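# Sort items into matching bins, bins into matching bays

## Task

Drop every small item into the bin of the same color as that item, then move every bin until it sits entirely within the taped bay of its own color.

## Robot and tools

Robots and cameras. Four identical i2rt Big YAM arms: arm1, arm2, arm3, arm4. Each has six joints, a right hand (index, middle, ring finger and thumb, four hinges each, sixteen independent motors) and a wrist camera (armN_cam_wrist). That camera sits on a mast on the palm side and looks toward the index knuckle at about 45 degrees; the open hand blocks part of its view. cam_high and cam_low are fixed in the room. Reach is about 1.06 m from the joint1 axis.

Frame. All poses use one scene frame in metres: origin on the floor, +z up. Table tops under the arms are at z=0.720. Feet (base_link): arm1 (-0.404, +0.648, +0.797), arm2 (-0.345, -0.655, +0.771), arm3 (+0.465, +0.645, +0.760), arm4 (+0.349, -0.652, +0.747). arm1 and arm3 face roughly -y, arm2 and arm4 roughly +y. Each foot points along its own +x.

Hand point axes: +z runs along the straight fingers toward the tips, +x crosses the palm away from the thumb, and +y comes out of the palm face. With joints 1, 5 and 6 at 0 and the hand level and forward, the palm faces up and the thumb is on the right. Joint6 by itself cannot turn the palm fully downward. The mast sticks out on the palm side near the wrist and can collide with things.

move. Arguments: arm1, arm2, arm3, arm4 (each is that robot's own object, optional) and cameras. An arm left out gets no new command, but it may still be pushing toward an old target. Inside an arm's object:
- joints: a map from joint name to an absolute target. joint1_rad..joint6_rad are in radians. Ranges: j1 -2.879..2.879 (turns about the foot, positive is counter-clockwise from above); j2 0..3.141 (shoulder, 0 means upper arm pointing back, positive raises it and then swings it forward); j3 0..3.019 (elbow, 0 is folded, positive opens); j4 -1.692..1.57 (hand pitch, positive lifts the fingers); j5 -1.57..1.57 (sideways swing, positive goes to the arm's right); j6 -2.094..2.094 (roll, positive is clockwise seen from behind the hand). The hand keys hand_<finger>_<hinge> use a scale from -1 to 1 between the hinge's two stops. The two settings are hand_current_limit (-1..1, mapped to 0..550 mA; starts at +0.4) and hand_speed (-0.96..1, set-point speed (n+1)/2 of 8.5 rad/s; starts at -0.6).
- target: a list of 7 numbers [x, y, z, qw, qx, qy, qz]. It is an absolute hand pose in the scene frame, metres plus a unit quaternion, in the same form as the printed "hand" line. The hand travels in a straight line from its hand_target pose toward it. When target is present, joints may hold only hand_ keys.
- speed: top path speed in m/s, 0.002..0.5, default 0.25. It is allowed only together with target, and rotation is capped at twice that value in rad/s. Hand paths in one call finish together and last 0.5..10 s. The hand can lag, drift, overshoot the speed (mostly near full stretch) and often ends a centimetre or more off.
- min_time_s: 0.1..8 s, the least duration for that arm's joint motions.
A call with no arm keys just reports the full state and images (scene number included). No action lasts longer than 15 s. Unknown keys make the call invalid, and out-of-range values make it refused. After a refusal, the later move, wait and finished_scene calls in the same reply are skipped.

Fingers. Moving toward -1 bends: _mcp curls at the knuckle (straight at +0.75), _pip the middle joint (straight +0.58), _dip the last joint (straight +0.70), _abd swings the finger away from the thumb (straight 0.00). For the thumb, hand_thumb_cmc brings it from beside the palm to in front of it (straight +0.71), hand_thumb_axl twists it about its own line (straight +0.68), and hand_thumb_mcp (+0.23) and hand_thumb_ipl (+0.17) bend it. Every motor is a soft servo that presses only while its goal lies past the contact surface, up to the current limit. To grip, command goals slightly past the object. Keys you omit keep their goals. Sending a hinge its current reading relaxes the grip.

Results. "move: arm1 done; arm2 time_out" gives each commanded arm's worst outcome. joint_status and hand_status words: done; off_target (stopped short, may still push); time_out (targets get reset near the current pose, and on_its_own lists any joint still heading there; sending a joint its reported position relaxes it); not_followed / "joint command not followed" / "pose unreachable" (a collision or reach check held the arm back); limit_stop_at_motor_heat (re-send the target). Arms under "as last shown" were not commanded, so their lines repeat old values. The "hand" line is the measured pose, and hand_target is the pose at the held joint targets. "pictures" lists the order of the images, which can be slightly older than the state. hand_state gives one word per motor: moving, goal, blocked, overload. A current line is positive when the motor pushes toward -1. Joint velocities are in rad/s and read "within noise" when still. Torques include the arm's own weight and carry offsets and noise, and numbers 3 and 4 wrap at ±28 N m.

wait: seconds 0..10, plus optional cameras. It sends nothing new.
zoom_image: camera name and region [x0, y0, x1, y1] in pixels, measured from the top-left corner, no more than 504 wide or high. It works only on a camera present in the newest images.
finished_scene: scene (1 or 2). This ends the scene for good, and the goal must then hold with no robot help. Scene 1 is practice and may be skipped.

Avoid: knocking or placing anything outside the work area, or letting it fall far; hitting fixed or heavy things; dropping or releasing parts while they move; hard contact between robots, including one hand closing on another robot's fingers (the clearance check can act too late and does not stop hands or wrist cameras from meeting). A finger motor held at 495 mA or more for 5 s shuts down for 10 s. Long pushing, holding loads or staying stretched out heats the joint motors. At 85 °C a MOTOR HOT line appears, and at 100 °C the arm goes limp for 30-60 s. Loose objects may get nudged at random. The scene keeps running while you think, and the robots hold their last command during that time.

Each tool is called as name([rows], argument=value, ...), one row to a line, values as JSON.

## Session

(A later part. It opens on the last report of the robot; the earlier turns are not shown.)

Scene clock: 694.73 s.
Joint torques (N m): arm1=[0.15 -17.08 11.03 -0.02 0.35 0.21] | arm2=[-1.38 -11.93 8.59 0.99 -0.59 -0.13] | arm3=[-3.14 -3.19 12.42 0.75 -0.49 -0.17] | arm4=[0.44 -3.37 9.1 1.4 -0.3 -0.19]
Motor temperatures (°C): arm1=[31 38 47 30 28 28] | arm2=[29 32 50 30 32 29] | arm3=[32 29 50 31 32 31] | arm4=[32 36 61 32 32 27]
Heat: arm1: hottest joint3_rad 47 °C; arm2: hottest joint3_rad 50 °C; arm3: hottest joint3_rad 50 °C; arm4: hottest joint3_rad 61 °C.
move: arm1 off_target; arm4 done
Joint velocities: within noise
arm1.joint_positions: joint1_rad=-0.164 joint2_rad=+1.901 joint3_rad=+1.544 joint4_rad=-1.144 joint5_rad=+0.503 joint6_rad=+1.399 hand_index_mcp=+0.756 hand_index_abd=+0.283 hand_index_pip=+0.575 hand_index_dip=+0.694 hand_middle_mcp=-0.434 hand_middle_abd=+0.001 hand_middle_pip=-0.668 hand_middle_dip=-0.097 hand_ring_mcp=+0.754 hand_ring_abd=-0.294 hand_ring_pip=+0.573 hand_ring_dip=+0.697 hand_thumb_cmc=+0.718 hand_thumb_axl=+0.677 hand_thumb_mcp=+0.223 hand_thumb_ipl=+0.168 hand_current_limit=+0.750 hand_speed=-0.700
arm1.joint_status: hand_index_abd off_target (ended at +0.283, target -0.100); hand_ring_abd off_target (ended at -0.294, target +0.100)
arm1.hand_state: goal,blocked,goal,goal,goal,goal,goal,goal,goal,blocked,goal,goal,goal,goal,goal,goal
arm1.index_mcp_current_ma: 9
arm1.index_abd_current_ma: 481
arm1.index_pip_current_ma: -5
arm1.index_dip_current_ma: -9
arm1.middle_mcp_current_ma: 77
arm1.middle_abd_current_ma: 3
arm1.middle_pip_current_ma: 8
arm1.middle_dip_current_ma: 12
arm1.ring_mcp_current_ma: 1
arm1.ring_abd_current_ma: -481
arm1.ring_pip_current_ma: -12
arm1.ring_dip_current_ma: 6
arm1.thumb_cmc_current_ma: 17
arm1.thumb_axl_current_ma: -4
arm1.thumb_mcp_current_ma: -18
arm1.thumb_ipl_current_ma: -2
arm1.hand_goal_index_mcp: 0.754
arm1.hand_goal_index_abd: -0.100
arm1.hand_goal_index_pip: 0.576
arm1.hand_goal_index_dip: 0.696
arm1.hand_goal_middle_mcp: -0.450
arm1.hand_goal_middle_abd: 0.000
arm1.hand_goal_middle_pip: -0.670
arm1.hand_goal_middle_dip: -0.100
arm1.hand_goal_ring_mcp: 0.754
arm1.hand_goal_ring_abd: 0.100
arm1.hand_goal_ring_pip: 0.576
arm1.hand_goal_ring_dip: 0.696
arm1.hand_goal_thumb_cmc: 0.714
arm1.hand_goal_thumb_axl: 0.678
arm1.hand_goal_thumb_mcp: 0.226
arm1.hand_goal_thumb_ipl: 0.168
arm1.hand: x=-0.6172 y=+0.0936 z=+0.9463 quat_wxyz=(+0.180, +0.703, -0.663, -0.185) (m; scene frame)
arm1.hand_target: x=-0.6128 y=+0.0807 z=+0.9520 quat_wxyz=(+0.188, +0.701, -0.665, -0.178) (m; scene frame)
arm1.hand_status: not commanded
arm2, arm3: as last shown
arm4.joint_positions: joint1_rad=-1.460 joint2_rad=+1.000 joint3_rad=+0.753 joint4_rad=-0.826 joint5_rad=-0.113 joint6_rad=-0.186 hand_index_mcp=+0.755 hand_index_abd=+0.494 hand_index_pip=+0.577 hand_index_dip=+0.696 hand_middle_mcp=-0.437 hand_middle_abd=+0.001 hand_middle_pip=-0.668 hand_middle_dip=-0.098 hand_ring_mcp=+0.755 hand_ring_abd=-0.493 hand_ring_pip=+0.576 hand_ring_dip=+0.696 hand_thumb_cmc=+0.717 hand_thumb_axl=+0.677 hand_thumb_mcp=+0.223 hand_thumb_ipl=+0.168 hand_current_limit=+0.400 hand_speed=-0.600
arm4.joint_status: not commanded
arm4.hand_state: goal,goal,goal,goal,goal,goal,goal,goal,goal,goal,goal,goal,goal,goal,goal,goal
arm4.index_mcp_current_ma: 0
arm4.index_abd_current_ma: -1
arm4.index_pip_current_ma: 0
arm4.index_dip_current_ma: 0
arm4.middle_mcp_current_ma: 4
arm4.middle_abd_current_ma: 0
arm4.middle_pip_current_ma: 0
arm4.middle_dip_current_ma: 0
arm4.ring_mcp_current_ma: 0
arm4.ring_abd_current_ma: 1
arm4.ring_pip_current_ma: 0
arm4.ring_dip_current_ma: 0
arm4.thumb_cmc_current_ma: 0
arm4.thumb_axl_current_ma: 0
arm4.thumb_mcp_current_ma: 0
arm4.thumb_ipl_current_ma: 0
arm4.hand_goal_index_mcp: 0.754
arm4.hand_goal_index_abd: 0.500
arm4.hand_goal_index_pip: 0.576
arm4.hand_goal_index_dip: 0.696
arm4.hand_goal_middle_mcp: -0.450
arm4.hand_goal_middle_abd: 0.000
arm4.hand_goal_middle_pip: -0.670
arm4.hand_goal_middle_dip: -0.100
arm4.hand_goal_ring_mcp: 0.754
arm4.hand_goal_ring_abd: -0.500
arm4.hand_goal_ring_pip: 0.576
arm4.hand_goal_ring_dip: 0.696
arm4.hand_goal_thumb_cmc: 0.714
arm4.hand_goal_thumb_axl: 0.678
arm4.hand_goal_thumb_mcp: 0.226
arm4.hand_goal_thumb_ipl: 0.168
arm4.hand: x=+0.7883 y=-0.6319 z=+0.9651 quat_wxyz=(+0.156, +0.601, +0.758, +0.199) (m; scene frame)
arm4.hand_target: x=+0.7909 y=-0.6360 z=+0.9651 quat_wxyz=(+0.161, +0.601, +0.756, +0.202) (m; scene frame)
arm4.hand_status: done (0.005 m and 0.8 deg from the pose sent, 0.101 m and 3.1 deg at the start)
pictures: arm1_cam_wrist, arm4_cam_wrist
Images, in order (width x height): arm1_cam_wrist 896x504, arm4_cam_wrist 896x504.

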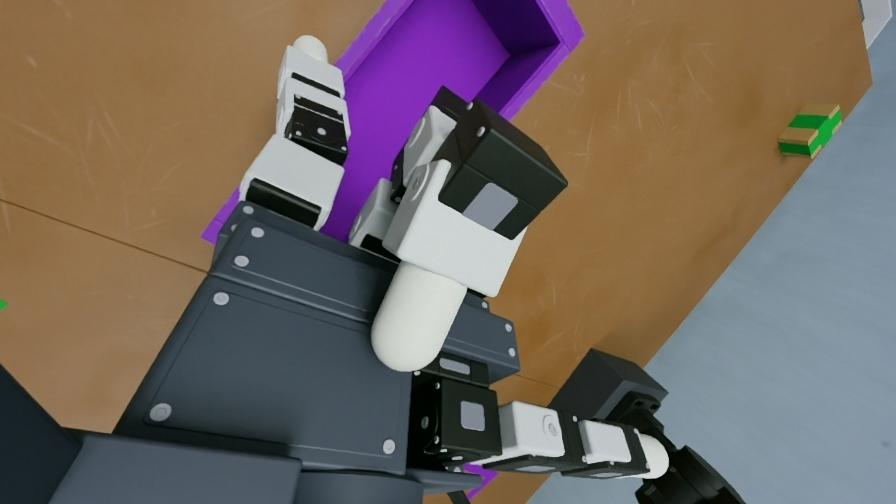

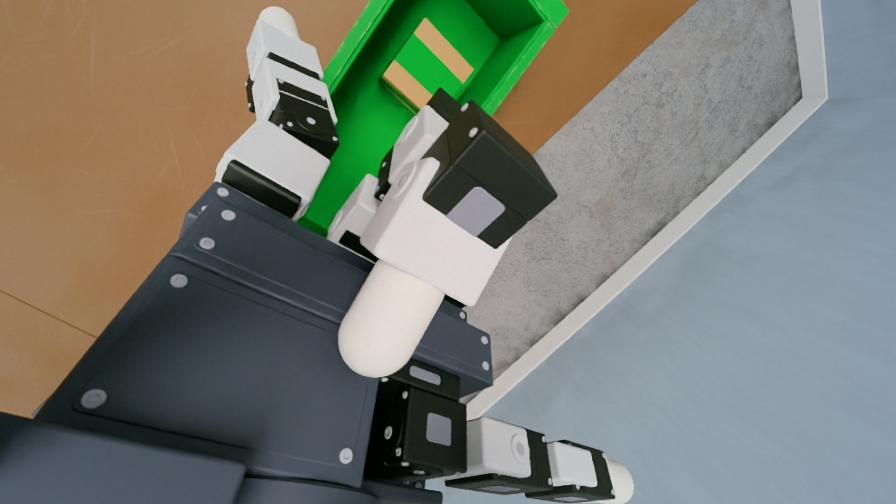

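move(arm1={"joints": {"hand_index_abd": 0.5, "hand_ring_abd": -0.5, "hand_speed": -0.6}}, arm4={"target": [0.7916, -0.636, 0.935, 0.1576, 0.5880, 0.7663, 0.2053], "speed": 0.15}, cameras=[])

move(arm1={"target": [-0.613, 0.088, 1.12, -0.1877, -0.7007, 0.6649, 0.1782], "speed": 0.2}, arm4={"joints": {"hand_index_abd": -0.1, "hand_ring_abd": 0.1, "hand_current_limit": 0.75, "hand_speed": -0.7}}, arm2={"target": [-0.70, -0.25, 1.11, -0.0045, -0.0258, 0.9845, 0.1736], "speed": 0.25}, cameras=["arm1_cam_wrist", "arm4_cam_wrist"])

Scene clock: 729.17 s.
Joint torques (N m): arm1=[0.15 -17.14 11.02 -0.03 0.35 0.2] | arm2=[-1.38 -11.75 8.62 0.95 -0.57 -0.13] | arm3=[-2.96 -3.14 12.52 0.75 -0.5 -0.17] | arm4=[0.5 -3.49 8.8 1.42 -0.34 -0.2]
Motor temperatures (°C): arm1=[31 38 48 30 28 28] | arm2=[29 32 50 30 32 29] | arm3=[32 29 50 31 32 31] | arm4=[32 35 55 32 32 27]
Heat: arm1: hottest joint3_rad 48 °C; arm2: hottest joint3_rad 50 °C; arm3: hottest joint3_rad 50 °C; arm4: hottest joint3_rad 55 °C.
move: arm1 done; arm4 done
Joint velocities: within noise
arm1.joint_positions: joint1_rad=-0.164 joint2_rad=+1.901 joint3_rad=+1.544 joint4_rad=-1.144 joint5_rad=+0.503 joint6_rad=+1.399 hand_index_mcp=+0.756 hand_index_abd=+0.491 hand_index_pip=+0.575 hand_index_dip=+0.694 hand_middle_mcp=-0.434 hand_middle_abd=+0.001 hand_middle_pip=-0.668 hand_middle_dip=-0.097 hand_ring_mcp=+0.755 hand_ring_abd=-0.493 hand_ring_pip=+0.574 hand_ring_dip=+0.697 hand_thumb_cmc=+0.718 hand_thumb_axl=+0.677 hand_thumb_mcp=+0.223 hand_thumb_ipl=+0.168 hand_current_limit=+0.750 hand_speed=-0.600
arm1.joint_status: all done
arm1.hand_state: goal,goal,goal,goal,goal,goal,goal,goal,goal,goal,goal,goal,goal,goal,goal,goal
arm1.index_mcp_current_ma: 9
arm1.index_abd_current_ma: -34
arm1.index_pip_current_ma: -5
arm1.index_dip_current_ma: -9
arm1.middle_mcp_current_ma: 77
arm1.middle_abd_current_ma: 3
arm1.middle_pip_current_ma: 8
arm1.middle_dip_current_ma: 12
arm1.ring_mcp_current_ma: 5
arm1.ring_abd_current_ma: 27
arm1.ring_pip_current_ma: -9
arm1.ring_dip_current_ma: 6
arm1.thumb_cmc_current_ma: 17
arm1.thumb_axl_current_ma: -4
arm1.thumb_mcp_current_ma: -18
arm1.thumb_ipl_current_ma: -2
arm1.hand_goal_index_mcp: 0.754
arm1.hand_goal_index_abd: 0.500
arm1.hand_goal_index_pip: 0.576
arm1.hand_goal_index_dip: 0.696
arm1.hand_goal_middle_mcp: -0.450
arm1.hand_goal_middle_abd: 0.000
arm1.hand_goal_middle_pip: -0.670
arm1.hand_goal_middle_dip: -0.100
arm1.hand_goal_ring_mcp: 0.754
arm1.hand_goal_ring_abd: -0.500
arm1.hand_goal_ring_pip: 0.576
arm1.hand_goal_ring_dip: 0.696
arm1.hand_goal_thumb_cmc: 0.714
arm1.hand_goal_thumb_axl: 0.678
arm1.hand_goal_thumb_mcp: 0.226
arm1.hand_goal_thumb_ipl: 0.168
arm1.hand: x=-0.6172 y=+0.0936 z=+0.9463 quat_wxyz=(+0.180, +0.703, -0.663, -0.185) (m; scene frame)
arm1.hand_target: x=-0.6128 y=+0.0807 z=+0.9521 quat_wxyz=(+0.188, +0.701, -0.665, -0.178) (m; scene frame)
arm1.hand_status: not commanded
arm2, arm3: as last shown
arm4.joint_positions: joint1_rad=-1.480 joint2_rad=+1.033 joint3_rad=+0.692 joint4_rad=-0.737 joint5_rad=-0.139 joint6_rad=-0.233 hand_index_mcp=+0.755 hand_index_abd=+0.494 hand_index_pip=+0.577 hand_index_dip=+0.696 hand_middle_mcp=-0.437 hand_middle_abd=+0.001 hand_middle_pip=-0.668 hand_middle_dip=-0.098 hand_ring_mcp=+0.755 hand_ring_abd=-0.493 hand_ring_pip=+0.576 hand_ring_dip=+0.696 hand_thumb_cmc=+0.717 hand_thumb_axl=+0.677 hand_thumb_mcp=+0.223 hand_thumb_ipl=+0.168 hand_current_limit=+0.400 hand_speed=-0.600
arm4.joint_status: not commanded
arm4.hand_state: goal,goal,goal,goal,goal,goal,goal,goal,goal,goal,goal,goal,goal,goal,goal,goal
arm4.index_mcp_current_ma: 0
arm4.index_abd_current_ma: -1
arm4.index_pip_current_ma: 0
arm4.index_dip_current_ma: 0
arm4.middle_mcp_current_ma: 4
arm4.middle_abd_current_ma: 0
arm4.middle_pip_current_ma: 0
arm4.middle_dip_current_ma: 0
arm4.ring_mcp_current_ma: 0
arm4.ring_abd_current_ma: 1
arm4.ring_pip_current_ma: 0
arm4.ring_dip_current_ma: 0
arm4.thumb_cmc_current_ma: 0
arm4.thumb_axl_current_ma: 0
arm4.thumb_mcp_current_ma: 0
arm4.thumb_ipl_current_ma: 0
arm4.hand_goal_index_mcp: 0.754
arm4.hand_goal_index_abd: 0.500
arm4.hand_goal_index_pip: 0.576
arm4.hand_goal_index_dip: 0.696
arm4.hand_goal_middle_mcp: -0.450
arm4.hand_goal_middle_abd: 0.000
arm4.hand_goal_middle_pip: -0.670
arm4.hand_goal_middle_dip: -0.100
arm4.hand_goal_ring_mcp: 0.754
arm4.hand_goal_ring_abd: -0.500
arm4.hand_goal_ring_pip: 0.576
arm4.hand_goal_ring_dip: 0.696
arm4.hand_goal_thumb_cmc: 0.714
arm4.hand_goal_thumb_axl: 0.678
arm4.hand_goal_thumb_mcp: 0.226
arm4.hand_goal_thumb_ipl: 0.168
arm4.hand: x=+0.7891 y=-0.6320 z=+0.9355 quat_wxyz=(+0.152, +0.588, +0.768, +0.202) (m; scene frame)
arm4.hand_target: x=+0.7914 y=-0.6361 z=+0.9350 quat_wxyz=(+0.158, +0.588, +0.766, +0.205) (m; scene frame)
arm4.hand_status: done (0.005 m and 0.7 deg from the pose sent, 0.031 m and 2.0 deg at the start)
pictures: none
No camera images: "cameras" was empty.

Scene clock: 733.13 s.
Joint torques (N m): arm1=[-0.38 -21.13 12.19 -0.21 0.34 0.14] | arm2=[-1.08 -10.93 11.77 0.27 0.79 0.02] | arm3=[-2.78 -2.9 12.48 0.8 -0.48 -0.16] | arm4=[0.56 -3.49 8.81 1.26 -0.16 -0.19]
Motor temperatures (°C): arm1=[31 38 49 30 28 28] | arm2=[29 32 50 30 32 29] | arm3=[32 29 50 31 32 31] | arm4=[32 35 55 32 32 27]
Heat: arm1: hottest joint3_rad 49 °C; arm2: hottest joint3_rad 50 °C; arm3: hottest joint3_rad 50 °C; arm4: hottest joint3_rad 55 °C.
move: arm1 off_target; arm2 off_target; arm4 off_target
Joint velocities: within noise
arm1.joint_positions: joint1_rad=-0.164 joint2_rad=+1.862 joint3_rad=+1.852 joint4_rad=-1.544 joint5_rad=+0.503 joint6_rad=+1.399 hand_index_mcp=+0.756 hand_index_abd=+0.491 hand_index_pip=+0.575 hand_index_dip=+0.694 hand_middle_mcp=-0.434 hand_middle_abd=+0.001 hand_middle_pip=-0.668 hand_middle_dip=-0.097 hand_ring_mcp=+0.755 hand_ring_abd=-0.493 hand_ring_pip=+0.574 hand_ring_dip=+0.697 hand_thumb_cmc=+0.718 hand_thumb_axl=+0.677 hand_thumb_mcp=+0.223 hand_thumb_ipl=+0.168 hand_current_limit=+0.750 hand_speed=-0.600
arm1.joint_status: not commanded
arm1.hand_state: goal,goal,goal,goal,goal,goal,goal,goal,goal,goal,goal,goal,goal,goal,goal,goal
arm1.index_mcp_current_ma: 9
arm1.index_abd_current_ma: -34
arm1.index_pip_current_ma: -5
arm1.index_dip_current_ma: -9
arm1.middle_mcp_current_ma: 77
arm1.middle_abd_current_ma: 3
arm1.middle_pip_current_ma: 8
arm1.middle_dip_current_ma: 12
arm1.ring_mcp_current_ma: 5
arm1.ring_abd_current_ma: 26
arm1.ring_pip_current_ma: -9
arm1.ring_dip_current_ma: 6
arm1.thumb_cmc_current_ma: 17
arm1.thumb_axl_current_ma: -4
arm1.thumb_mcp_current_ma: -18
arm1.thumb_ipl_current_ma: -2
arm1.hand_goal_index_mcp: 0.754
arm1.hand_goal_index_abd: 0.500
arm1.hand_goal_index_pip: 0.576
arm1.hand_goal_index_dip: 0.696
arm1.hand_goal_middle_mcp: -0.450
arm1.hand_goal_middle_abd: 0.000
arm1.hand_goal_middle_pip: -0.670
arm1.hand_goal_middle_dip: -0.100
arm1.hand_goal_ring_mcp: 0.754
arm1.hand_goal_ring_abd: -0.500
arm1.hand_goal_ring_pip: 0.576
arm1.hand_goal_ring_dip: 0.696
arm1.hand_goal_thumb_cmc: 0.714
arm1.hand_goal_thumb_axl: 0.678
arm1.hand_goal_thumb_mcp: 0.226
arm1.hand_goal_thumb_ipl: 0.168
arm1.hand: x=-0.6153 y=+0.0916 z=+1.0827 quat_wxyz=(+0.160, +0.708, -0.658, -0.201) (m; scene frame)
arm1.hand_target: x=-0.6129 y=+0.0897 z=+1.1195 quat_wxyz=(+0.188, +0.701, -0.665, -0.178) (m; scene frame)
arm1.hand_status: off_target (0.038 m and 4.2 deg from the pose sent, 0.174 m and 1.2 deg at the start)
arm2.joint_positions: joint1_rad=+0.823 joint2_rad=+1.469 joint3_rad=+1.518 joint4_rad=-1.418 joint5_rad=+0.256 joint6_rad=+0.852 hand_index_mcp=+0.757 hand_index_abd=-0.131 hand_index_pip=+0.575 hand_index_dip=+0.695 hand_middle_mcp=-0.436 hand_middle_abd=+0.000 hand_middle_pip=-0.668 hand_middle_dip=-0.098 hand_ring_mcp=+0.760 hand_ring_abd=+0.135 hand_ring_pip=+0.577 hand_ring_dip=+0.695 hand_thumb_cmc=+0.717 hand_thumb_axl=+0.677 hand_thumb_mcp=+0.223 hand_thumb_ipl=+0.168 hand_current_limit=+0.400 hand_speed=-0.400
arm2.joint_status: not commanded
arm2.hand_state: goal,blocked,goal,goal,goal,goal,goal,goal,goal,blocked,goal,goal,goal,goal,goal,goal
arm2.index_mcp_current_ma: 4
arm2.index_abd_current_ma: 385
arm2.index_pip_current_ma: -2
arm2.index_dip_current_ma: -1
arm2.middle_mcp_current_ma: 37
arm2.middle_abd_current_ma: 0
arm2.middle_pip_current_ma: 2
arm2.middle_dip_current_ma: 3
arm2.ring_mcp_current_ma: 12
arm2.ring_abd_current_ma: -385
arm2.ring_pip_current_ma: 1
arm2.ring_dip_current_ma: -1
arm2.thumb_cmc_current_ma: 5
arm2.thumb_axl_current_ma: -1
arm2.thumb_mcp_current_ma: -6
arm2.thumb_ipl_current_ma: 0
arm2.hand_goal_index_mcp: 0.754
arm2.hand_goal_index_abd: -0.300
arm2.hand_goal_index_pip: 0.576
arm2.hand_goal_index_dip: 0.696
arm2.hand_goal_middle_mcp: -0.450
arm2.hand_goal_middle_abd: 0.000
arm2.hand_goal_middle_pip: -0.670
arm2.hand_goal_middle_dip: -0.100
arm2.hand_goal_ring_mcp: 0.754
arm2.hand_goal_ring_abd: 0.300
arm2.hand_goal_ring_pip: 0.576
arm2.hand_goal_ring_dip: 0.696
arm2.hand_goal_thumb_cmc: 0.714
arm2.hand_goal_thumb_axl: 0.678
arm2.hand_goal_thumb_mcp: 0.226
arm2.hand_goal_thumb_ipl: 0.168
arm2.hand: x=-0.6962 y=-0.2618 z=+1.0979 quat_wxyz=(+0.001, -0.038, +0.985, +0.167) (m; scene frame)
arm2.hand_target: x=-0.6994 y=-0.2505 z=+1.1098 quat_wxyz=(-0.005, -0.026, +0.984, +0.174) (m; scene frame)
arm2.hand_status: off_target (0.017 m and 1.7 deg from the pose sent, 0.190 m and 85.4 deg at the start)
arm3: as last shown
arm4.joint_positions: joint1_rad=-1.480 joint2_rad=+1.033 joint3_rad=+0.692 joint4_rad=-0.731 joint5_rad=-0.144 joint6_rad=-0.233 hand_index_mcp=+0.748 hand_index_abd=+0.376 hand_index_pip=+0.568 hand_index_dip=+0.694 hand_middle_mcp=-0.437 hand_middle_abd=+0.001 hand_middle_pip=-0.668 hand_middle_dip=-0.098 hand_ring_mcp=+0.761 hand_ring_abd=-0.406 hand_ring_pip=+0.572 hand_ring_dip=+0.696 hand_thumb_cmc=+0.717 hand_thumb_axl=+0.677 hand_thumb_mcp=+0.223 hand_thumb_ipl=+0.168 hand_current_limit=+0.750 hand_speed=-0.700
arm4.joint_status: hand_index_abd off_target (ended at +0.376, target -0.100); hand_ring_abd off_target (ended at -0.406, target +0.100); the others done
arm4.hand_state: goal,blocked,goal,goal,goal,goal,goal,goal,goal,blocked,goal,goal,goal,goal,goal,goal
arm4.index_mcp_current_ma: -1
arm4.index_abd_current_ma: 481
arm4.index_pip_current_ma: -1
arm4.index_dip_current_ma: 0
arm4.middle_mcp_current_ma: 4
arm4.middle_abd_current_ma: 0
arm4.middle_pip_current_ma: 0
arm4.middle_dip_current_ma: 0
arm4.ring_mcp_current_ma: 1
arm4.ring_abd_current_ma: -481
arm4.ring_pip_current_ma: 0
arm4.ring_dip_current_ma: 0
arm4.thumb_cmc_current_ma: 0
arm4.thumb_axl_current_ma: 0
arm4.thumb_mcp_current_ma: 0
arm4.thumb_ipl_current_ma: 0
arm4.hand_goal_index_mcp: 0.754
arm4.hand_goal_index_abd: -0.100
arm4.hand_goal_index_pip: 0.576
arm4.hand_goal_index_dip: 0.696
arm4.hand_goal_middle_mcp: -0.450
arm4.hand_goal_middle_abd: 0.000
arm4.hand_goal_middle_pip: -0.670
arm4.hand_goal_middle_dip: -0.100
arm4.hand_goal_ring_mcp: 0.754
arm4.hand_goal_ring_abd: 0.100
arm4.hand_goal_ring_pip: 0.576
arm4.hand_goal_ring_dip: 0.696
arm4.hand_goal_thumb_cmc: 0.714
arm4.hand_goal_thumb_axl: 0.678
arm4.hand_goal_thumb_mcp: 0.226
arm4.hand_goal_thumb_ipl: 0.168
arm4.hand: x=+0.7900 y=-0.6314 z=+0.9367 quat_wxyz=(+0.153, +0.587, +0.768, +0.205) (m; scene frame)
arm4.hand_target: x=+0.7914 y=-0.6359 z=+0.9350 quat_wxyz=(+0.158, +0.588, +0.766, +0.205) (m; scene frame)
arm4.hand_status: not commanded
pictures: arm1_cam_wrist, arm4_cam_wrist
Images, in order (width x height): arm1_cam_wrist 896x504, arm4_cam_wrist 896x504.

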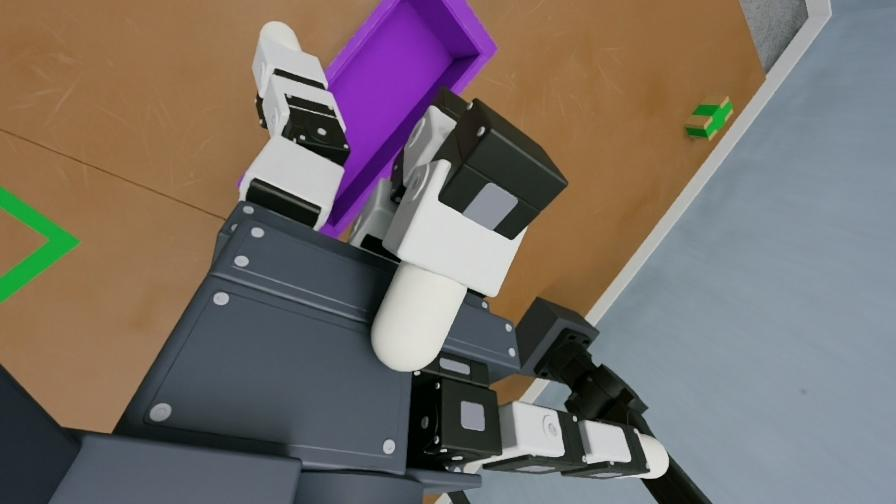

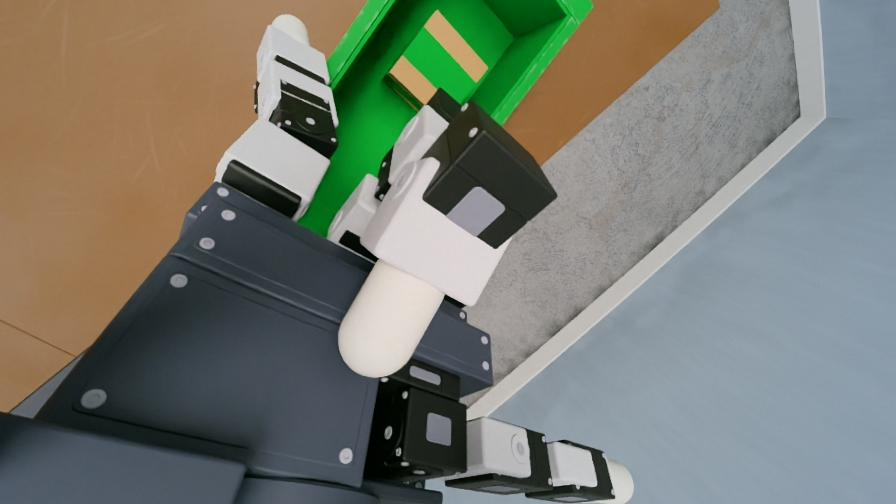

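move(arm1={"target": [-0.93, 0.54, 1.08, -0.183, -0.683, 0.683, 0.183], "speed": 0.3, "joints": {"hand_index_abd": 0.1, "hand_ring_abd": -0.1, "hand_current_limit": 0.4, "hand_speed": -0.4}}, arm4={"target": [0.44, -0.27, 0.948, 0.1447, 0.5401, 0.8008, 0.2146], "speed": 0.1}, arm2={"target": [-0.512, 0.06, 1.11, -0.0045, -0.0258, 0.9845, 0.1736], "speed": 0.1}, cameras=["cam_high", "arm4_cam_wrist", "arm1_cam_wrist", "arm2_cam_wrist"])

Scene clock: 781.60 s.
Joint torques (N m): arm1=[-1.2 -9 10.52 2.41 -0.03 -0.07] | arm2=[-1.38 -18.26 12.03 0.77 0.13 -0.11] | arm3=[-3.19 -3.08 12.36 0.7 -0.48 -0.15] | arm4=[2.49 -4.54 12.12 -0.51 0.31 -0.03]
Motor temperatures (°C): arm1=[31 40 54 30 28 28] | arm2=[29 31 56 30 32 29] | arm3=[32 29 50 31 32 31] | arm4=[32 34 53 32 31 27]
Heat: arm1: hottest joint3_rad 54 °C; arm2: hottest joint3_rad 56 °C; arm3: hottest joint3_rad 50 °C; arm4: hottest joint3_rad 53 °C.
move: arm1 off_target; arm2 off_target; arm4 off_target
Joint velocities: within noise
arm1.joint_positions: joint1_rad=-1.297 joint2_rad=+1.272 joint3_rad=+1.105 joint4_rad=-0.942 joint5_rad=+0.157 joint6_rad=+0.312 hand_index_mcp=+0.756 hand_index_abd=+0.102 hand_index_pip=+0.575 hand_index_dip=+0.694 hand_middle_mcp=-0.434 hand_middle_abd=+0.001 hand_middle_pip=-0.668 hand_middle_dip=-0.097 hand_ring_mcp=+0.756 hand_ring_abd=-0.103 hand_ring_pip=+0.574 hand_ring_dip=+0.697 hand_thumb_cmc=+0.718 hand_thumb_axl=+0.677 hand_thumb_mcp=+0.223 hand_thumb_ipl=+0.168 hand_current_limit=+0.400 hand_speed=-0.400
arm1.joint_status: all done
arm1.hand_state: goal,goal,goal,goal,goal,goal,goal,goal,goal,goal,goal,goal,goal,goal,goal,goal
arm1.index_mcp_current_ma: 9
arm1.index_abd_current_ma: 9
arm1.index_pip_current_ma: -5
arm1.index_dip_current_ma: -9
arm1.middle_mcp_current_ma: 77
arm1.middle_abd_current_ma: 3
arm1.middle_pip_current_ma: 8
arm1.middle_dip_current_ma: 12
arm1.ring_mcp_current_ma: 7
arm1.ring_abd_current_ma: -10
arm1.ring_pip_current_ma: -9
arm1.ring_dip_current_ma: 6
arm1.thumb_cmc_current_ma: 17
arm1.thumb_axl_current_ma: -4
arm1.thumb_mcp_current_ma: -18
arm1.thumb_ipl_current_ma: -2
arm1.hand_goal_index_mcp: 0.754
arm1.hand_goal_index_abd: 0.100
arm1.hand_goal_index_pip: 0.576
arm1.hand_goal_index_dip: 0.696
arm1.hand_goal_middle_mcp: -0.450
arm1.hand_goal_middle_abd: 0.000
arm1.hand_goal_middle_pip: -0.670
arm1.hand_goal_middle_dip: -0.100
arm1.hand_goal_ring_mcp: 0.754
arm1.hand_goal_ring_abd: -0.100
arm1.hand_goal_ring_pip: 0.576
arm1.hand_goal_ring_dip: 0.696
arm1.hand_goal_thumb_cmc: 0.714
arm1.hand_goal_thumb_axl: 0.678
arm1.hand_goal_thumb_mcp: 0.226
arm1.hand_goal_thumb_ipl: 0.168
arm1.hand: x=-0.9189 y=+0.5413 z=+1.0732 quat_wxyz=(+0.174, +0.683, -0.687, -0.177) (m; scene frame)
arm1.hand_target: x=-0.9296 y=+0.5402 z=+1.0801 quat_wxyz=(+0.183, +0.683, -0.683, -0.183) (m; scene frame)
arm1.hand_status: off_target (0.013 m and 1.4 deg from the pose sent, 0.548 m and 5.2 deg at the start)
arm2.joint_positions: joint1_rad=+0.181 joint2_rad=+1.866 joint3_rad=+2.025 joint4_rad=-1.413 joint5_rad=+0.086 joint6_rad=+0.247 hand_index_mcp=+0.757 hand_index_abd=-0.131 hand_index_pip=+0.575 hand_index_dip=+0.695 hand_middle_mcp=-0.436 hand_middle_abd=+0.000 hand_middle_pip=-0.668 hand_middle_dip=-0.098 hand_ring_mcp=+0.760 hand_ring_abd=+0.135 hand_ring_pip=+0.577 hand_ring_dip=+0.695 hand_thumb_cmc=+0.717 hand_thumb_axl=+0.677 hand_thumb_mcp=+0.223 hand_thumb_ipl=+0.168 hand_current_limit=+0.400 hand_speed=-0.400
arm2.joint_status: not commanded
arm2.hand_state: goal,blocked,goal,goal,goal,goal,goal,goal,goal,blocked,goal,goal,goal,goal,goal,goal
arm2.index_mcp_current_ma: 4
arm2.index_abd_current_ma: 385
arm2.index_pip_current_ma: -2
arm2.index_dip_current_ma: -1
arm2.middle_mcp_current_ma: 37
arm2.middle_abd_current_ma: 0
arm2.middle_pip_current_ma: 2
arm2.middle_dip_current_ma: 3
arm2.ring_mcp_current_ma: 12
arm2.ring_abd_current_ma: -385
arm2.ring_pip_current_ma: 1
arm2.ring_dip_current_ma: -1
arm2.thumb_cmc_current_ma: 5
arm2.thumb_axl_current_ma: -1
arm2.thumb_mcp_current_ma: -6
arm2.thumb_ipl_current_ma: 0
arm2.hand_goal_index_mcp: 0.754
arm2.hand_goal_index_abd: -0.300
arm2.hand_goal_index_pip: 0.576
arm2.hand_goal_index_dip: 0.696
arm2.hand_goal_middle_mcp: -0.450
arm2.hand_goal_middle_abd: 0.000
arm2.hand_goal_middle_pip: -0.670
arm2.hand_goal_middle_dip: -0.100
arm2.hand_goal_ring_mcp: 0.754
arm2.hand_goal_ring_abd: 0.300
arm2.hand_goal_ring_pip: 0.576
arm2.hand_goal_ring_dip: 0.696
arm2.hand_goal_thumb_cmc: 0.714
arm2.hand_goal_thumb_axl: 0.678
arm2.hand_goal_thumb_mcp: 0.226
arm2.hand_goal_thumb_ipl: 0.168
arm2.hand: x=-0.5132 y=+0.0476 z=+1.1041 quat_wxyz=(-0.002, -0.026, +0.985, +0.168) (m; scene frame)
arm2.hand_target: x=-0.5118 y=+0.0593 z=+1.1098 quat_wxyz=(-0.004, -0.026, +0.984, +0.174) (m; scene frame)
arm2.hand_status: off_target (0.014 m and 0.7 deg from the pose sent, 0.371 m and 1.7 deg at the start)
arm3: as last shown
arm4.joint_positions: joint1_rad=+0.276 joint2_rad=+1.260 joint3_rad=+0.889 joint4_rad=-1.099 joint5_rad=+0.522 joint6_rad=+1.343 hand_index_mcp=+0.748 hand_index_abd=+0.228 hand_index_pip=+0.572 hand_index_dip=+0.695 hand_middle_mcp=-0.437 hand_middle_abd=+0.001 hand_middle_pip=-0.668 hand_middle_dip=-0.098 hand_ring_mcp=+0.727 hand_ring_abd=-0.303 hand_ring_pip=+0.559 hand_ring_dip=+0.692 hand_thumb_cmc=+0.717 hand_thumb_axl=+0.677 hand_thumb_mcp=+0.223 hand_thumb_ipl=+0.168 hand_current_limit=+0.750 hand_speed=-0.700
arm4.joint_status: not commanded
arm4.hand_state: goal,blocked,goal,goal,goal,goal,goal,goal,blocked,blocked,goal,goal,goal,goal,goal,goal
arm4.index_mcp_current_ma: -1
arm4.index_abd_current_ma: 481
arm4.index_pip_current_ma: 0
arm4.index_dip_current_ma: 0
arm4.middle_mcp_current_ma: 4
arm4.middle_abd_current_ma: 0
arm4.middle_pip_current_ma: 0
arm4.middle_dip_current_ma: 0
arm4.ring_mcp_current_ma: -16
arm4.ring_abd_current_ma: -481
arm4.ring_pip_current_ma: -6
arm4.ring_dip_current_ma: 0
arm4.thumb_cmc_current_ma: 0
arm4.thumb_axl_current_ma: 0
arm4.thumb_mcp_current_ma: 0
arm4.thumb_ipl_current_ma: 0
arm4.hand_goal_index_mcp: 0.754
arm4.hand_goal_index_abd: -0.100
arm4.hand_goal_index_pip: 0.576
arm4.hand_goal_index_dip: 0.696
arm4.hand_goal_middle_mcp: -0.450
arm4.hand_goal_middle_abd: 0.000
arm4.hand_goal_middle_pip: -0.670
arm4.hand_goal_middle_dip: -0.100
arm4.hand_goal_ring_mcp: 0.754
arm4.hand_goal_ring_abd: 0.100
arm4.hand_goal_ring_pip: 0.576
arm4.hand_goal_ring_dip: 0.696
arm4.hand_goal_thumb_cmc: 0.714
arm4.hand_goal_thumb_axl: 0.678
arm4.hand_goal_thumb_mcp: 0.226
arm4.hand_goal_thumb_ipl: 0.168
arm4.on_its_own: hand_index_abd moved -0.148 toward your old target -0.100; hand_ring_abd moved +0.103 toward your old target +0.100
arm4.hand: x=+0.4487 y=-0.2850 z=+0.9387 quat_wxyz=(+0.155, +0.541, +0.799, +0.211) (m; scene frame)
arm4.hand_target: x=+0.4400 y=-0.2707 z=+0.9481 quat_wxyz=(+0.144, +0.540, +0.801, +0.215) (m; scene frame)
arm4.hand_status: off_target (0.020 m and 1.3 deg from the pose sent, 0.503 m and 6.7 deg at the start)
pictures: arm1_cam_wrist, arm2_cam_wrist, arm4_cam_wrist, cam_high
Images, in order (width x height): arm1_cam_wrist 896x504, arm2_cam_wrist 896x504, arm4_cam_wrist 896x504, cam_high 896x504.

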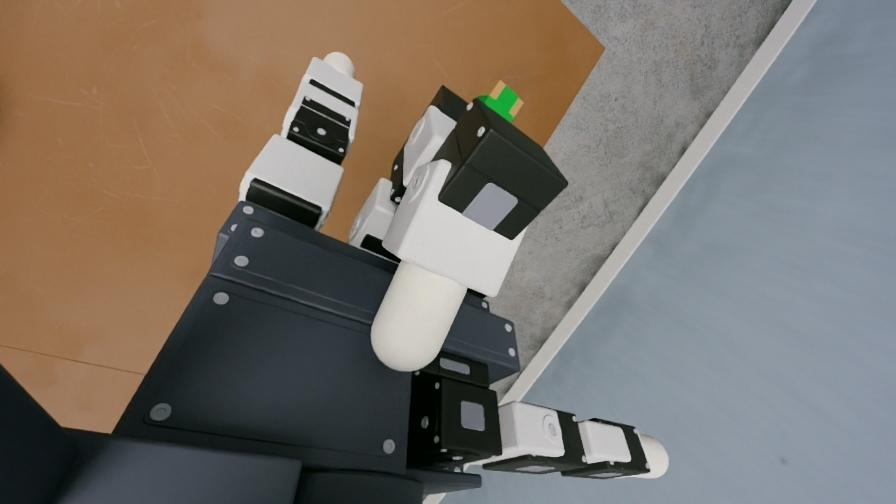

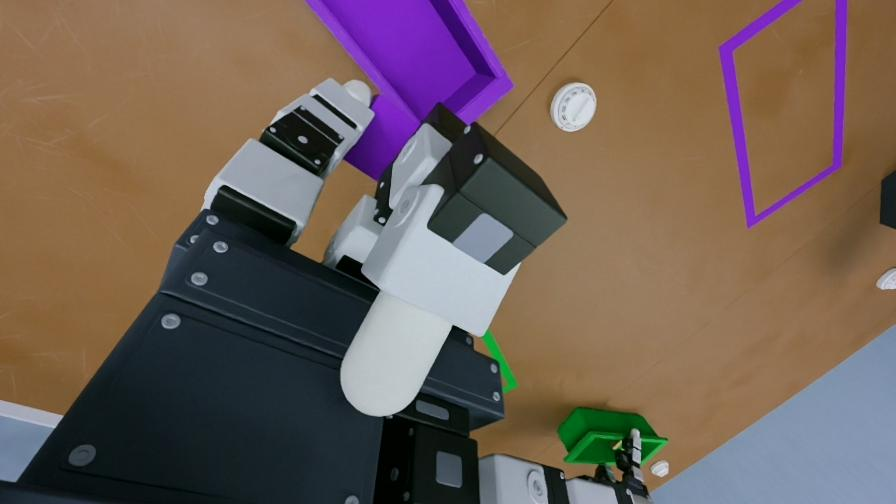

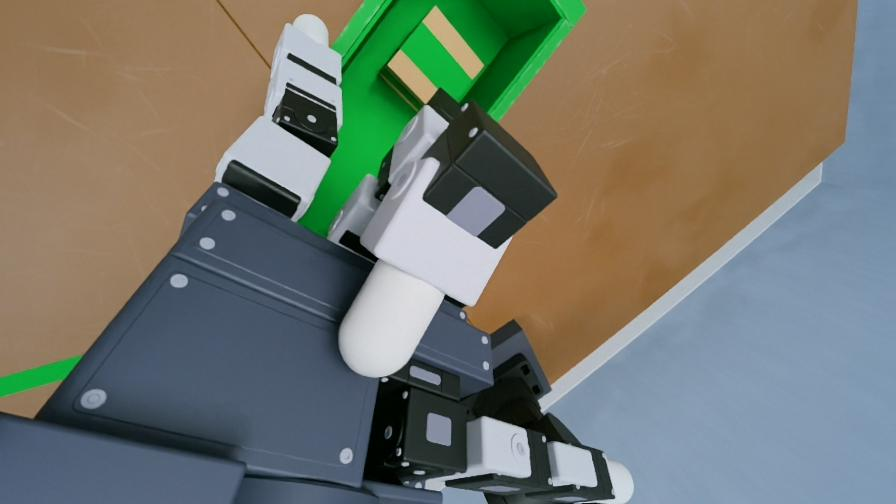

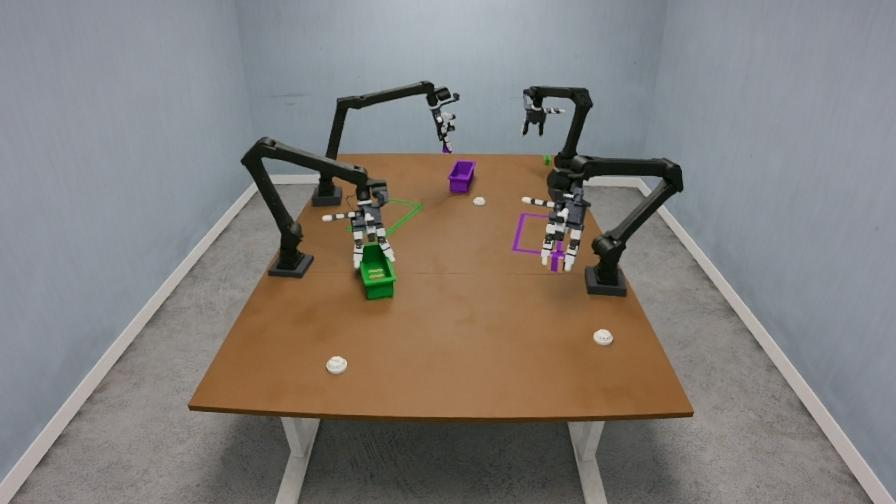

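move(arm1={"target": [-1.051, 0.645, 1.03, -0.183, -0.683, 0.683, 0.183], "speed": 0.2}, arm4={"target": [-0.105, -0.076, 0.950, 0.1294, 0.4830, 0.8365, 0.2241], "speed": 0.1}, arm2={"target": [-0.512, 0.115, 1.06, -0.0045, -0.0258, 0.9845, 0.1736], "speed": 0.1}, cameras=["cam_high", "arm1_cam_wrist", "arm2_cam_wrist"])

zoom_image(camera="cam_high", region=[430, 120, 510, 200])

Scene clock: 808.23 s.
Joint torques (N m): arm1=[-1.55 -12.92 12.93 2.4 -0.2 -0.08] | arm2=[-1.2 -20.01 12.05 1.63 0.09 -0.07] | arm3=[-3.14 -2.78 12.44 0.72 -0.49 -0.19] | arm4=[2.02 -21.13 13.83 -0.46 0.86 -0.22]
Motor temperatures (°C): arm1=[31 39 53 31 28 28] | arm2=[29 32 54 30 31 29] | arm3=[32 29 50 31 32 31] | arm4=[32 35 57 32 32 27]
Heat: arm1: hottest joint3_rad 53 °C; arm2: hottest joint3_rad 54 °C; arm3: hottest joint3_rad 50 °C; arm4: hottest joint3_rad 57 °C.
move: arm1 off_target; arm2 off_target; arm4 off_target
Joint velocities: within noise
arm1.joint_positions: joint1_rad=-1.579 joint2_rad=+1.552 joint3_rad=+1.219 joint4_rad=-0.787 joint5_rad=+0.022 joint6_rad=+0.061 hand_index_mcp=+0.756 hand_index_abd=+0.102 hand_index_pip=+0.575 hand_index_dip=+0.694 hand_middle_mcp=-0.434 hand_middle_abd=+0.001 hand_middle_pip=-0.668 hand_middle_dip=-0.097 hand_ring_mcp=+0.756 hand_ring_abd=-0.103 hand_ring_pip=+0.574 hand_ring_dip=+0.697 hand_thumb_cmc=+0.718 hand_thumb_axl=+0.677 hand_thumb_mcp=+0.223 hand_thumb_ipl=+0.168 hand_current_limit=+0.400 hand_speed=-0.400
arm1.joint_status: not commanded
arm1.hand_state: goal,goal,goal,goal,goal,goal,goal,goal,goal,goal,goal,goal,goal,goal,goal,goal
arm1.index_mcp_current_ma: 9
arm1.index_abd_current_ma: 9
arm1.index_pip_current_ma: -5
arm1.index_dip_current_ma: -9
arm1.middle_mcp_current_ma: 77
arm1.middle_abd_current_ma: 3
arm1.middle_pip_current_ma: 8
arm1.middle_dip_current_ma: 12
arm1.ring_mcp_current_ma: 7
arm1.ring_abd_current_ma: -10
arm1.ring_pip_current_ma: -9
arm1.ring_dip_current_ma: 6
arm1.thumb_cmc_current_ma: 17
arm1.thumb_axl_current_ma: -4
arm1.thumb_mcp_current_ma: -18
arm1.thumb_ipl_current_ma: -2
arm1.hand_goal_index_mcp: 0.754
arm1.hand_goal_index_abd: 0.100
arm1.hand_goal_index_pip: 0.576
arm1.hand_goal_index_dip: 0.696
arm1.hand_goal_middle_mcp: -0.450
arm1.hand_goal_middle_abd: 0.000
arm1.hand_goal_middle_pip: -0.670
arm1.hand_goal_middle_dip: -0.100
arm1.hand_goal_ring_mcp: 0.754
arm1.hand_goal_ring_abd: -0.100
arm1.hand_goal_ring_pip: 0.576
arm1.hand_goal_ring_dip: 0.696
arm1.hand_goal_thumb_cmc: 0.714
arm1.hand_goal_thumb_axl: 0.678
arm1.hand_goal_thumb_mcp: 0.226
arm1.hand_goal_thumb_ipl: 0.168
arm1.hand: x=-1.0279 y=+0.6415 z=+1.0060 quat_wxyz=(+0.163, +0.686, -0.690, -0.163) (m; scene frame)
arm1.hand_target: x=-1.0488 y=+0.6451 z=+1.0303 quat_wxyz=(+0.183, +0.683, -0.683, -0.183) (m; scene frame)
arm1.hand_status: off_target (0.033 m and 3.3 deg from the pose sent, 0.173 m and 1.4 deg at the start)
arm2.joint_positions: joint1_rad=+0.160 joint2_rad=+2.014 joint3_rad=+2.126 joint4_rad=-1.385 joint5_rad=+0.078 joint6_rad=+0.224 hand_index_mcp=+0.757 hand_index_abd=-0.131 hand_index_pip=+0.575 hand_index_dip=+0.695 hand_middle_mcp=-0.436 hand_middle_abd=+0.000 hand_middle_pip=-0.668 hand_middle_dip=-0.098 hand_ring_mcp=+0.760 hand_ring_abd=+0.135 hand_ring_pip=+0.577 hand_ring_dip=+0.695 hand_thumb_cmc=+0.717 hand_thumb_axl=+0.677 hand_thumb_mcp=+0.223 hand_thumb_ipl=+0.168 hand_current_limit=+0.400 hand_speed=-0.400
arm2.joint_status: not commanded
arm2.hand_state: goal,blocked,goal,goal,goal,goal,goal,goal,goal,blocked,goal,goal,goal,goal,goal,goal
arm2.index_mcp_current_ma: 4
arm2.index_abd_current_ma: 385
arm2.index_pip_current_ma: -2
arm2.index_dip_current_ma: -1
arm2.middle_mcp_current_ma: 37
arm2.middle_abd_current_ma: 0
arm2.middle_pip_current_ma: 2
arm2.middle_dip_current_ma: 3
arm2.ring_mcp_current_ma: 12
arm2.ring_abd_current_ma: -385
arm2.ring_pip_current_ma: 1
arm2.ring_dip_current_ma: -1
arm2.thumb_cmc_current_ma: 5
arm2.thumb_axl_current_ma: -1
arm2.thumb_mcp_current_ma: -6
arm2.thumb_ipl_current_ma: 0
arm2.hand_goal_index_mcp: 0.754
arm2.hand_goal_index_abd: -0.300
arm2.hand_goal_index_pip: 0.576
arm2.hand_goal_index_dip: 0.696
arm2.hand_goal_middle_mcp: -0.450
arm2.hand_goal_middle_abd: 0.000
arm2.hand_goal_middle_pip: -0.670
arm2.hand_goal_middle_dip: -0.100
arm2.hand_goal_ring_mcp: 0.754
arm2.hand_goal_ring_abd: 0.300
arm2.hand_goal_ring_pip: 0.576
arm2.hand_goal_ring_dip: 0.696
arm2.hand_goal_thumb_cmc: 0.714
arm2.hand_goal_thumb_axl: 0.678
arm2.hand_goal_thumb_mcp: 0.226
arm2.hand_goal_thumb_ipl: 0.168
arm2.hand: x=-0.5152 y=+0.0967 z=+1.0534 quat_wxyz=(+0.000, -0.028, +0.987, +0.158) (m; scene frame)
arm2.hand_target: x=-0.5117 y=+0.1138 z=+1.0598 quat_wxyz=(-0.004, -0.026, +0.984, +0.174) (m; scene frame)
arm2.hand_status: off_target (0.020 m and 1.9 deg from the pose sent, 0.081 m and 0.7 deg at the start)
arm3.joint_positions: joint1_rad=+0.440 joint2_rad=+0.772 joint3_rad=+0.896 joint4_rad=-1.322 joint5_rad=-0.340 joint6_rad=-0.654 hand_index_mcp=+0.753 hand_index_abd=-0.044 hand_index_pip=+0.575 hand_index_dip=+0.696 hand_middle_mcp=-0.436 hand_middle_abd=+0.000 hand_middle_pip=-0.668 hand_middle_dip=-0.098 hand_ring_mcp=+0.762 hand_ring_abd=+0.043 hand_ring_pip=+0.578 hand_ring_dip=+0.696 hand_thumb_cmc=+0.716 hand_thumb_axl=+0.677 hand_thumb_mcp=+0.224 hand_thumb_ipl=+0.168 hand_current_limit=+0.400 hand_speed=-0.400
arm3.joint_status: not commanded
arm3.hand_state: goal,blocked,goal,goal,goal,goal,goal,goal,goal,blocked,goal,goal,goal,goal,goal,goal
arm3.index_mcp_current_ma: -3
arm3.index_abd_current_ma: 385
arm3.index_pip_current_ma: -6
arm3.index_dip_current_ma: 0
arm3.middle_mcp_current_ma: 75
arm3.middle_abd_current_ma: 2
arm3.middle_pip_current_ma: 9
arm3.middle_dip_current_ma: 11
arm3.ring_mcp_current_ma: 43
arm3.ring_abd_current_ma: -385
arm3.ring_pip_current_ma: 9
arm3.ring_dip_current_ma: 0
arm3.thumb_cmc_current_ma: 9
arm3.thumb_axl_current_ma: -4
arm3.thumb_mcp_current_ma: -13
arm3.thumb_ipl_current_ma: -2
arm3.hand_goal_index_mcp: 0.754
arm3.hand_goal_index_abd: -0.300
arm3.hand_goal_index_pip: 0.576
arm3.hand_goal_index_dip: 0.696
arm3.hand_goal_middle_mcp: -0.450
arm3.hand_goal_middle_abd: 0.000
arm3.hand_goal_middle_pip: -0.670
arm3.hand_goal_middle_dip: -0.100
arm3.hand_goal_ring_mcp: 0.754
arm3.hand_goal_ring_abd: 0.300
arm3.hand_goal_ring_pip: 0.576
arm3.hand_goal_ring_dip: 0.696
arm3.hand_goal_thumb_cmc: 0.714
arm3.hand_goal_thumb_axl: 0.678
arm3.hand_goal_thumb_mcp: 0.226
arm3.hand_goal_thumb_ipl: 0.168
arm3.hand: x=+0.6498 y=+0.3535 z=+1.0704 quat_wxyz=(+0.211, +0.846, +0.473, +0.130) (m; scene frame)
arm3.hand_target: x=+0.6499 y=+0.3504 z=+1.0896 quat_wxyz=(+0.225, +0.841, +0.475, +0.127) (m; scene frame)
arm3.hand_status: not commanded
arm4.joint_positions: joint1_rad=+0.977 joint2_rad=+2.490 joint3_rad=+2.646 joint4_rad=-1.699 joint5_rad=+0.543 joint6_rad=+1.793 hand_index_mcp=+0.756 hand_index_abd=-0.095 hand_index_pip=+0.574 hand_index_dip=+0.693 hand_middle_mcp=-0.437 hand_middle_abd=+0.001 hand_middle_pip=-0.668 hand_middle_dip=-0.098 hand_ring_mcp=+0.756 hand_ring_abd=+0.097 hand_ring_pip=+0.574 hand_ring_dip=+0.693 hand_thumb_cmc=+0.717 hand_thumb_axl=+0.677 hand_thumb_mcp=+0.223 hand_thumb_ipl=+0.168 hand_current_limit=+0.750 hand_speed=-0.700
arm4.joint_status: not commanded
arm4.hand_state: goal,goal,goal,goal,goal,goal,goal,goal,goal,goal,goal,goal,goal,goal,goal,goal
arm4.index_mcp_current_ma: 0
arm4.index_abd_current_ma: 0
arm4.index_pip_current_ma: 0
arm4.index_dip_current_ma: 0
arm4.middle_mcp_current_ma: 4
arm4.middle_abd_current_ma: 0
arm4.middle_pip_current_ma: 0
arm4.middle_dip_current_ma: 0
arm4.ring_mcp_current_ma: 0
arm4.ring_abd_current_ma: 0
arm4.ring_pip_current_ma: 0
arm4.ring_dip_current_ma: 0
arm4.thumb_cmc_current_ma: 0
arm4.thumb_axl_current_ma: 0
arm4.thumb_mcp_current_ma: 0
arm4.thumb_ipl_current_ma: 0
arm4.hand_goal_index_mcp: 0.754
arm4.hand_goal_index_abd: -0.100
arm4.hand_goal_index_pip: 0.576
arm4.hand_goal_index_dip: 0.696
arm4.hand_goal_middle_mcp: -0.450
arm4.hand_goal_middle_abd: 0.000
arm4.hand_goal_middle_pip: -0.670
arm4.hand_goal_middle_dip: -0.100
arm4.hand_goal_ring_mcp: 0.754
arm4.hand_goal_ring_abd: 0.100
arm4.hand_goal_ring_pip: 0.576
arm4.hand_goal_ring_dip: 0.696
arm4.hand_goal_thumb_cmc: 0.714
arm4.hand_goal_thumb_axl: 0.678
arm4.hand_goal_thumb_mcp: 0.226
arm4.hand_goal_thumb_ipl: 0.168
arm4.on_its_own: hand_index_abd moved -0.323 to your old target -0.100; hand_ring_abd moved +0.400 to your old target +0.100
arm4.hand: x=-0.0953 y=-0.0804 z=+0.9248 quat_wxyz=(+0.052, +0.427, +0.864, +0.262) (m; scene frame)
arm4.hand_target: x=-0.1030 y=-0.0778 z=+0.9496 quat_wxyz=(+0.023, +0.429, +0.862, +0.270) (m; scene frame)
arm4.hand_status: off_target (0.027 m and 12.2 deg from the pose sent, 0.592 m and 8.6 deg at the start; a joint's target at an end of its range on 70 of 205 steps)
pictures: arm1_cam_wrist, arm2_cam_wrist, cam_high
Images, in order (width x height): arm1_cam_wrist 896x504, arm2_cam_wrist 896x504, cam_high 896x504.

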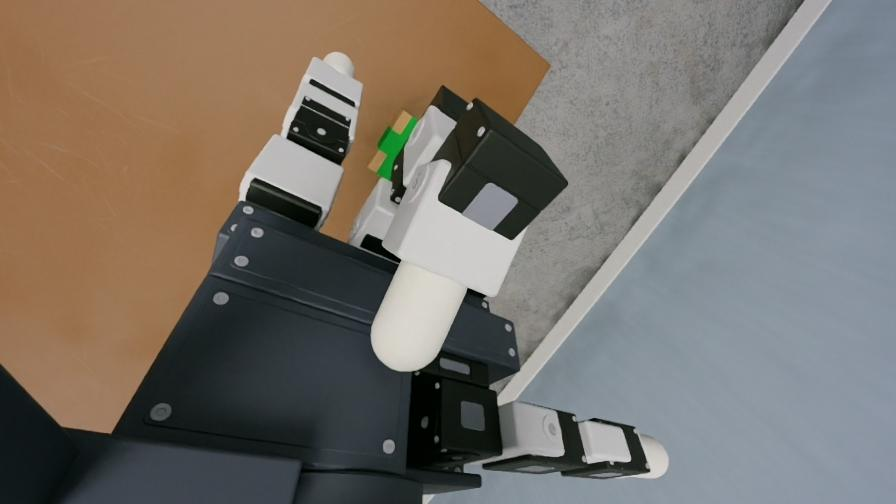

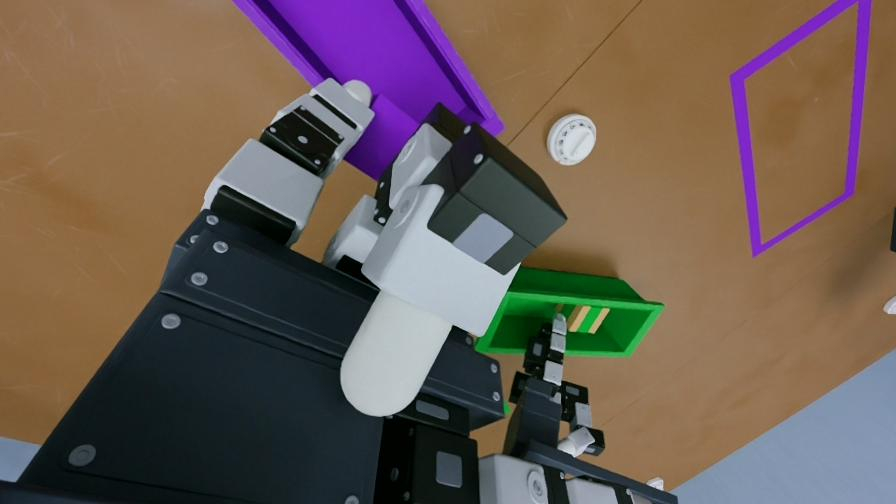

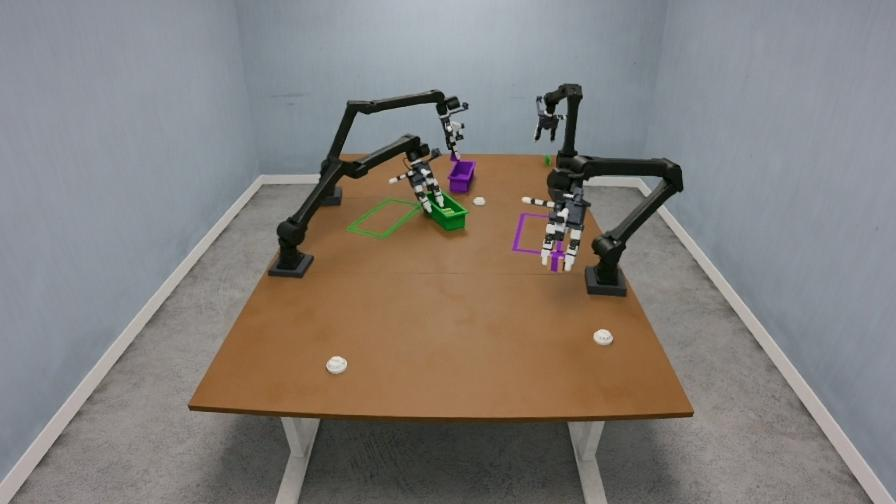

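Scaled by 6.300 from the camera's 896x504 image, which has a finer 1280x720 frame.

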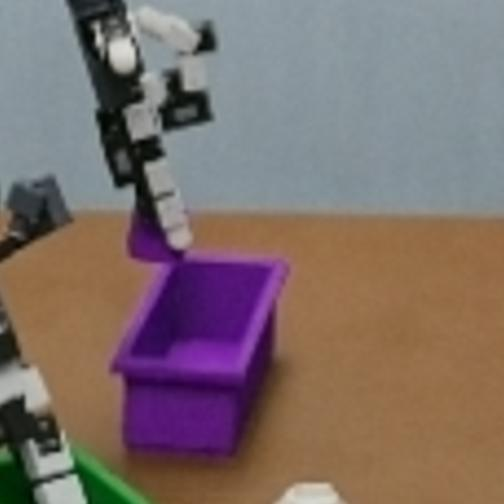

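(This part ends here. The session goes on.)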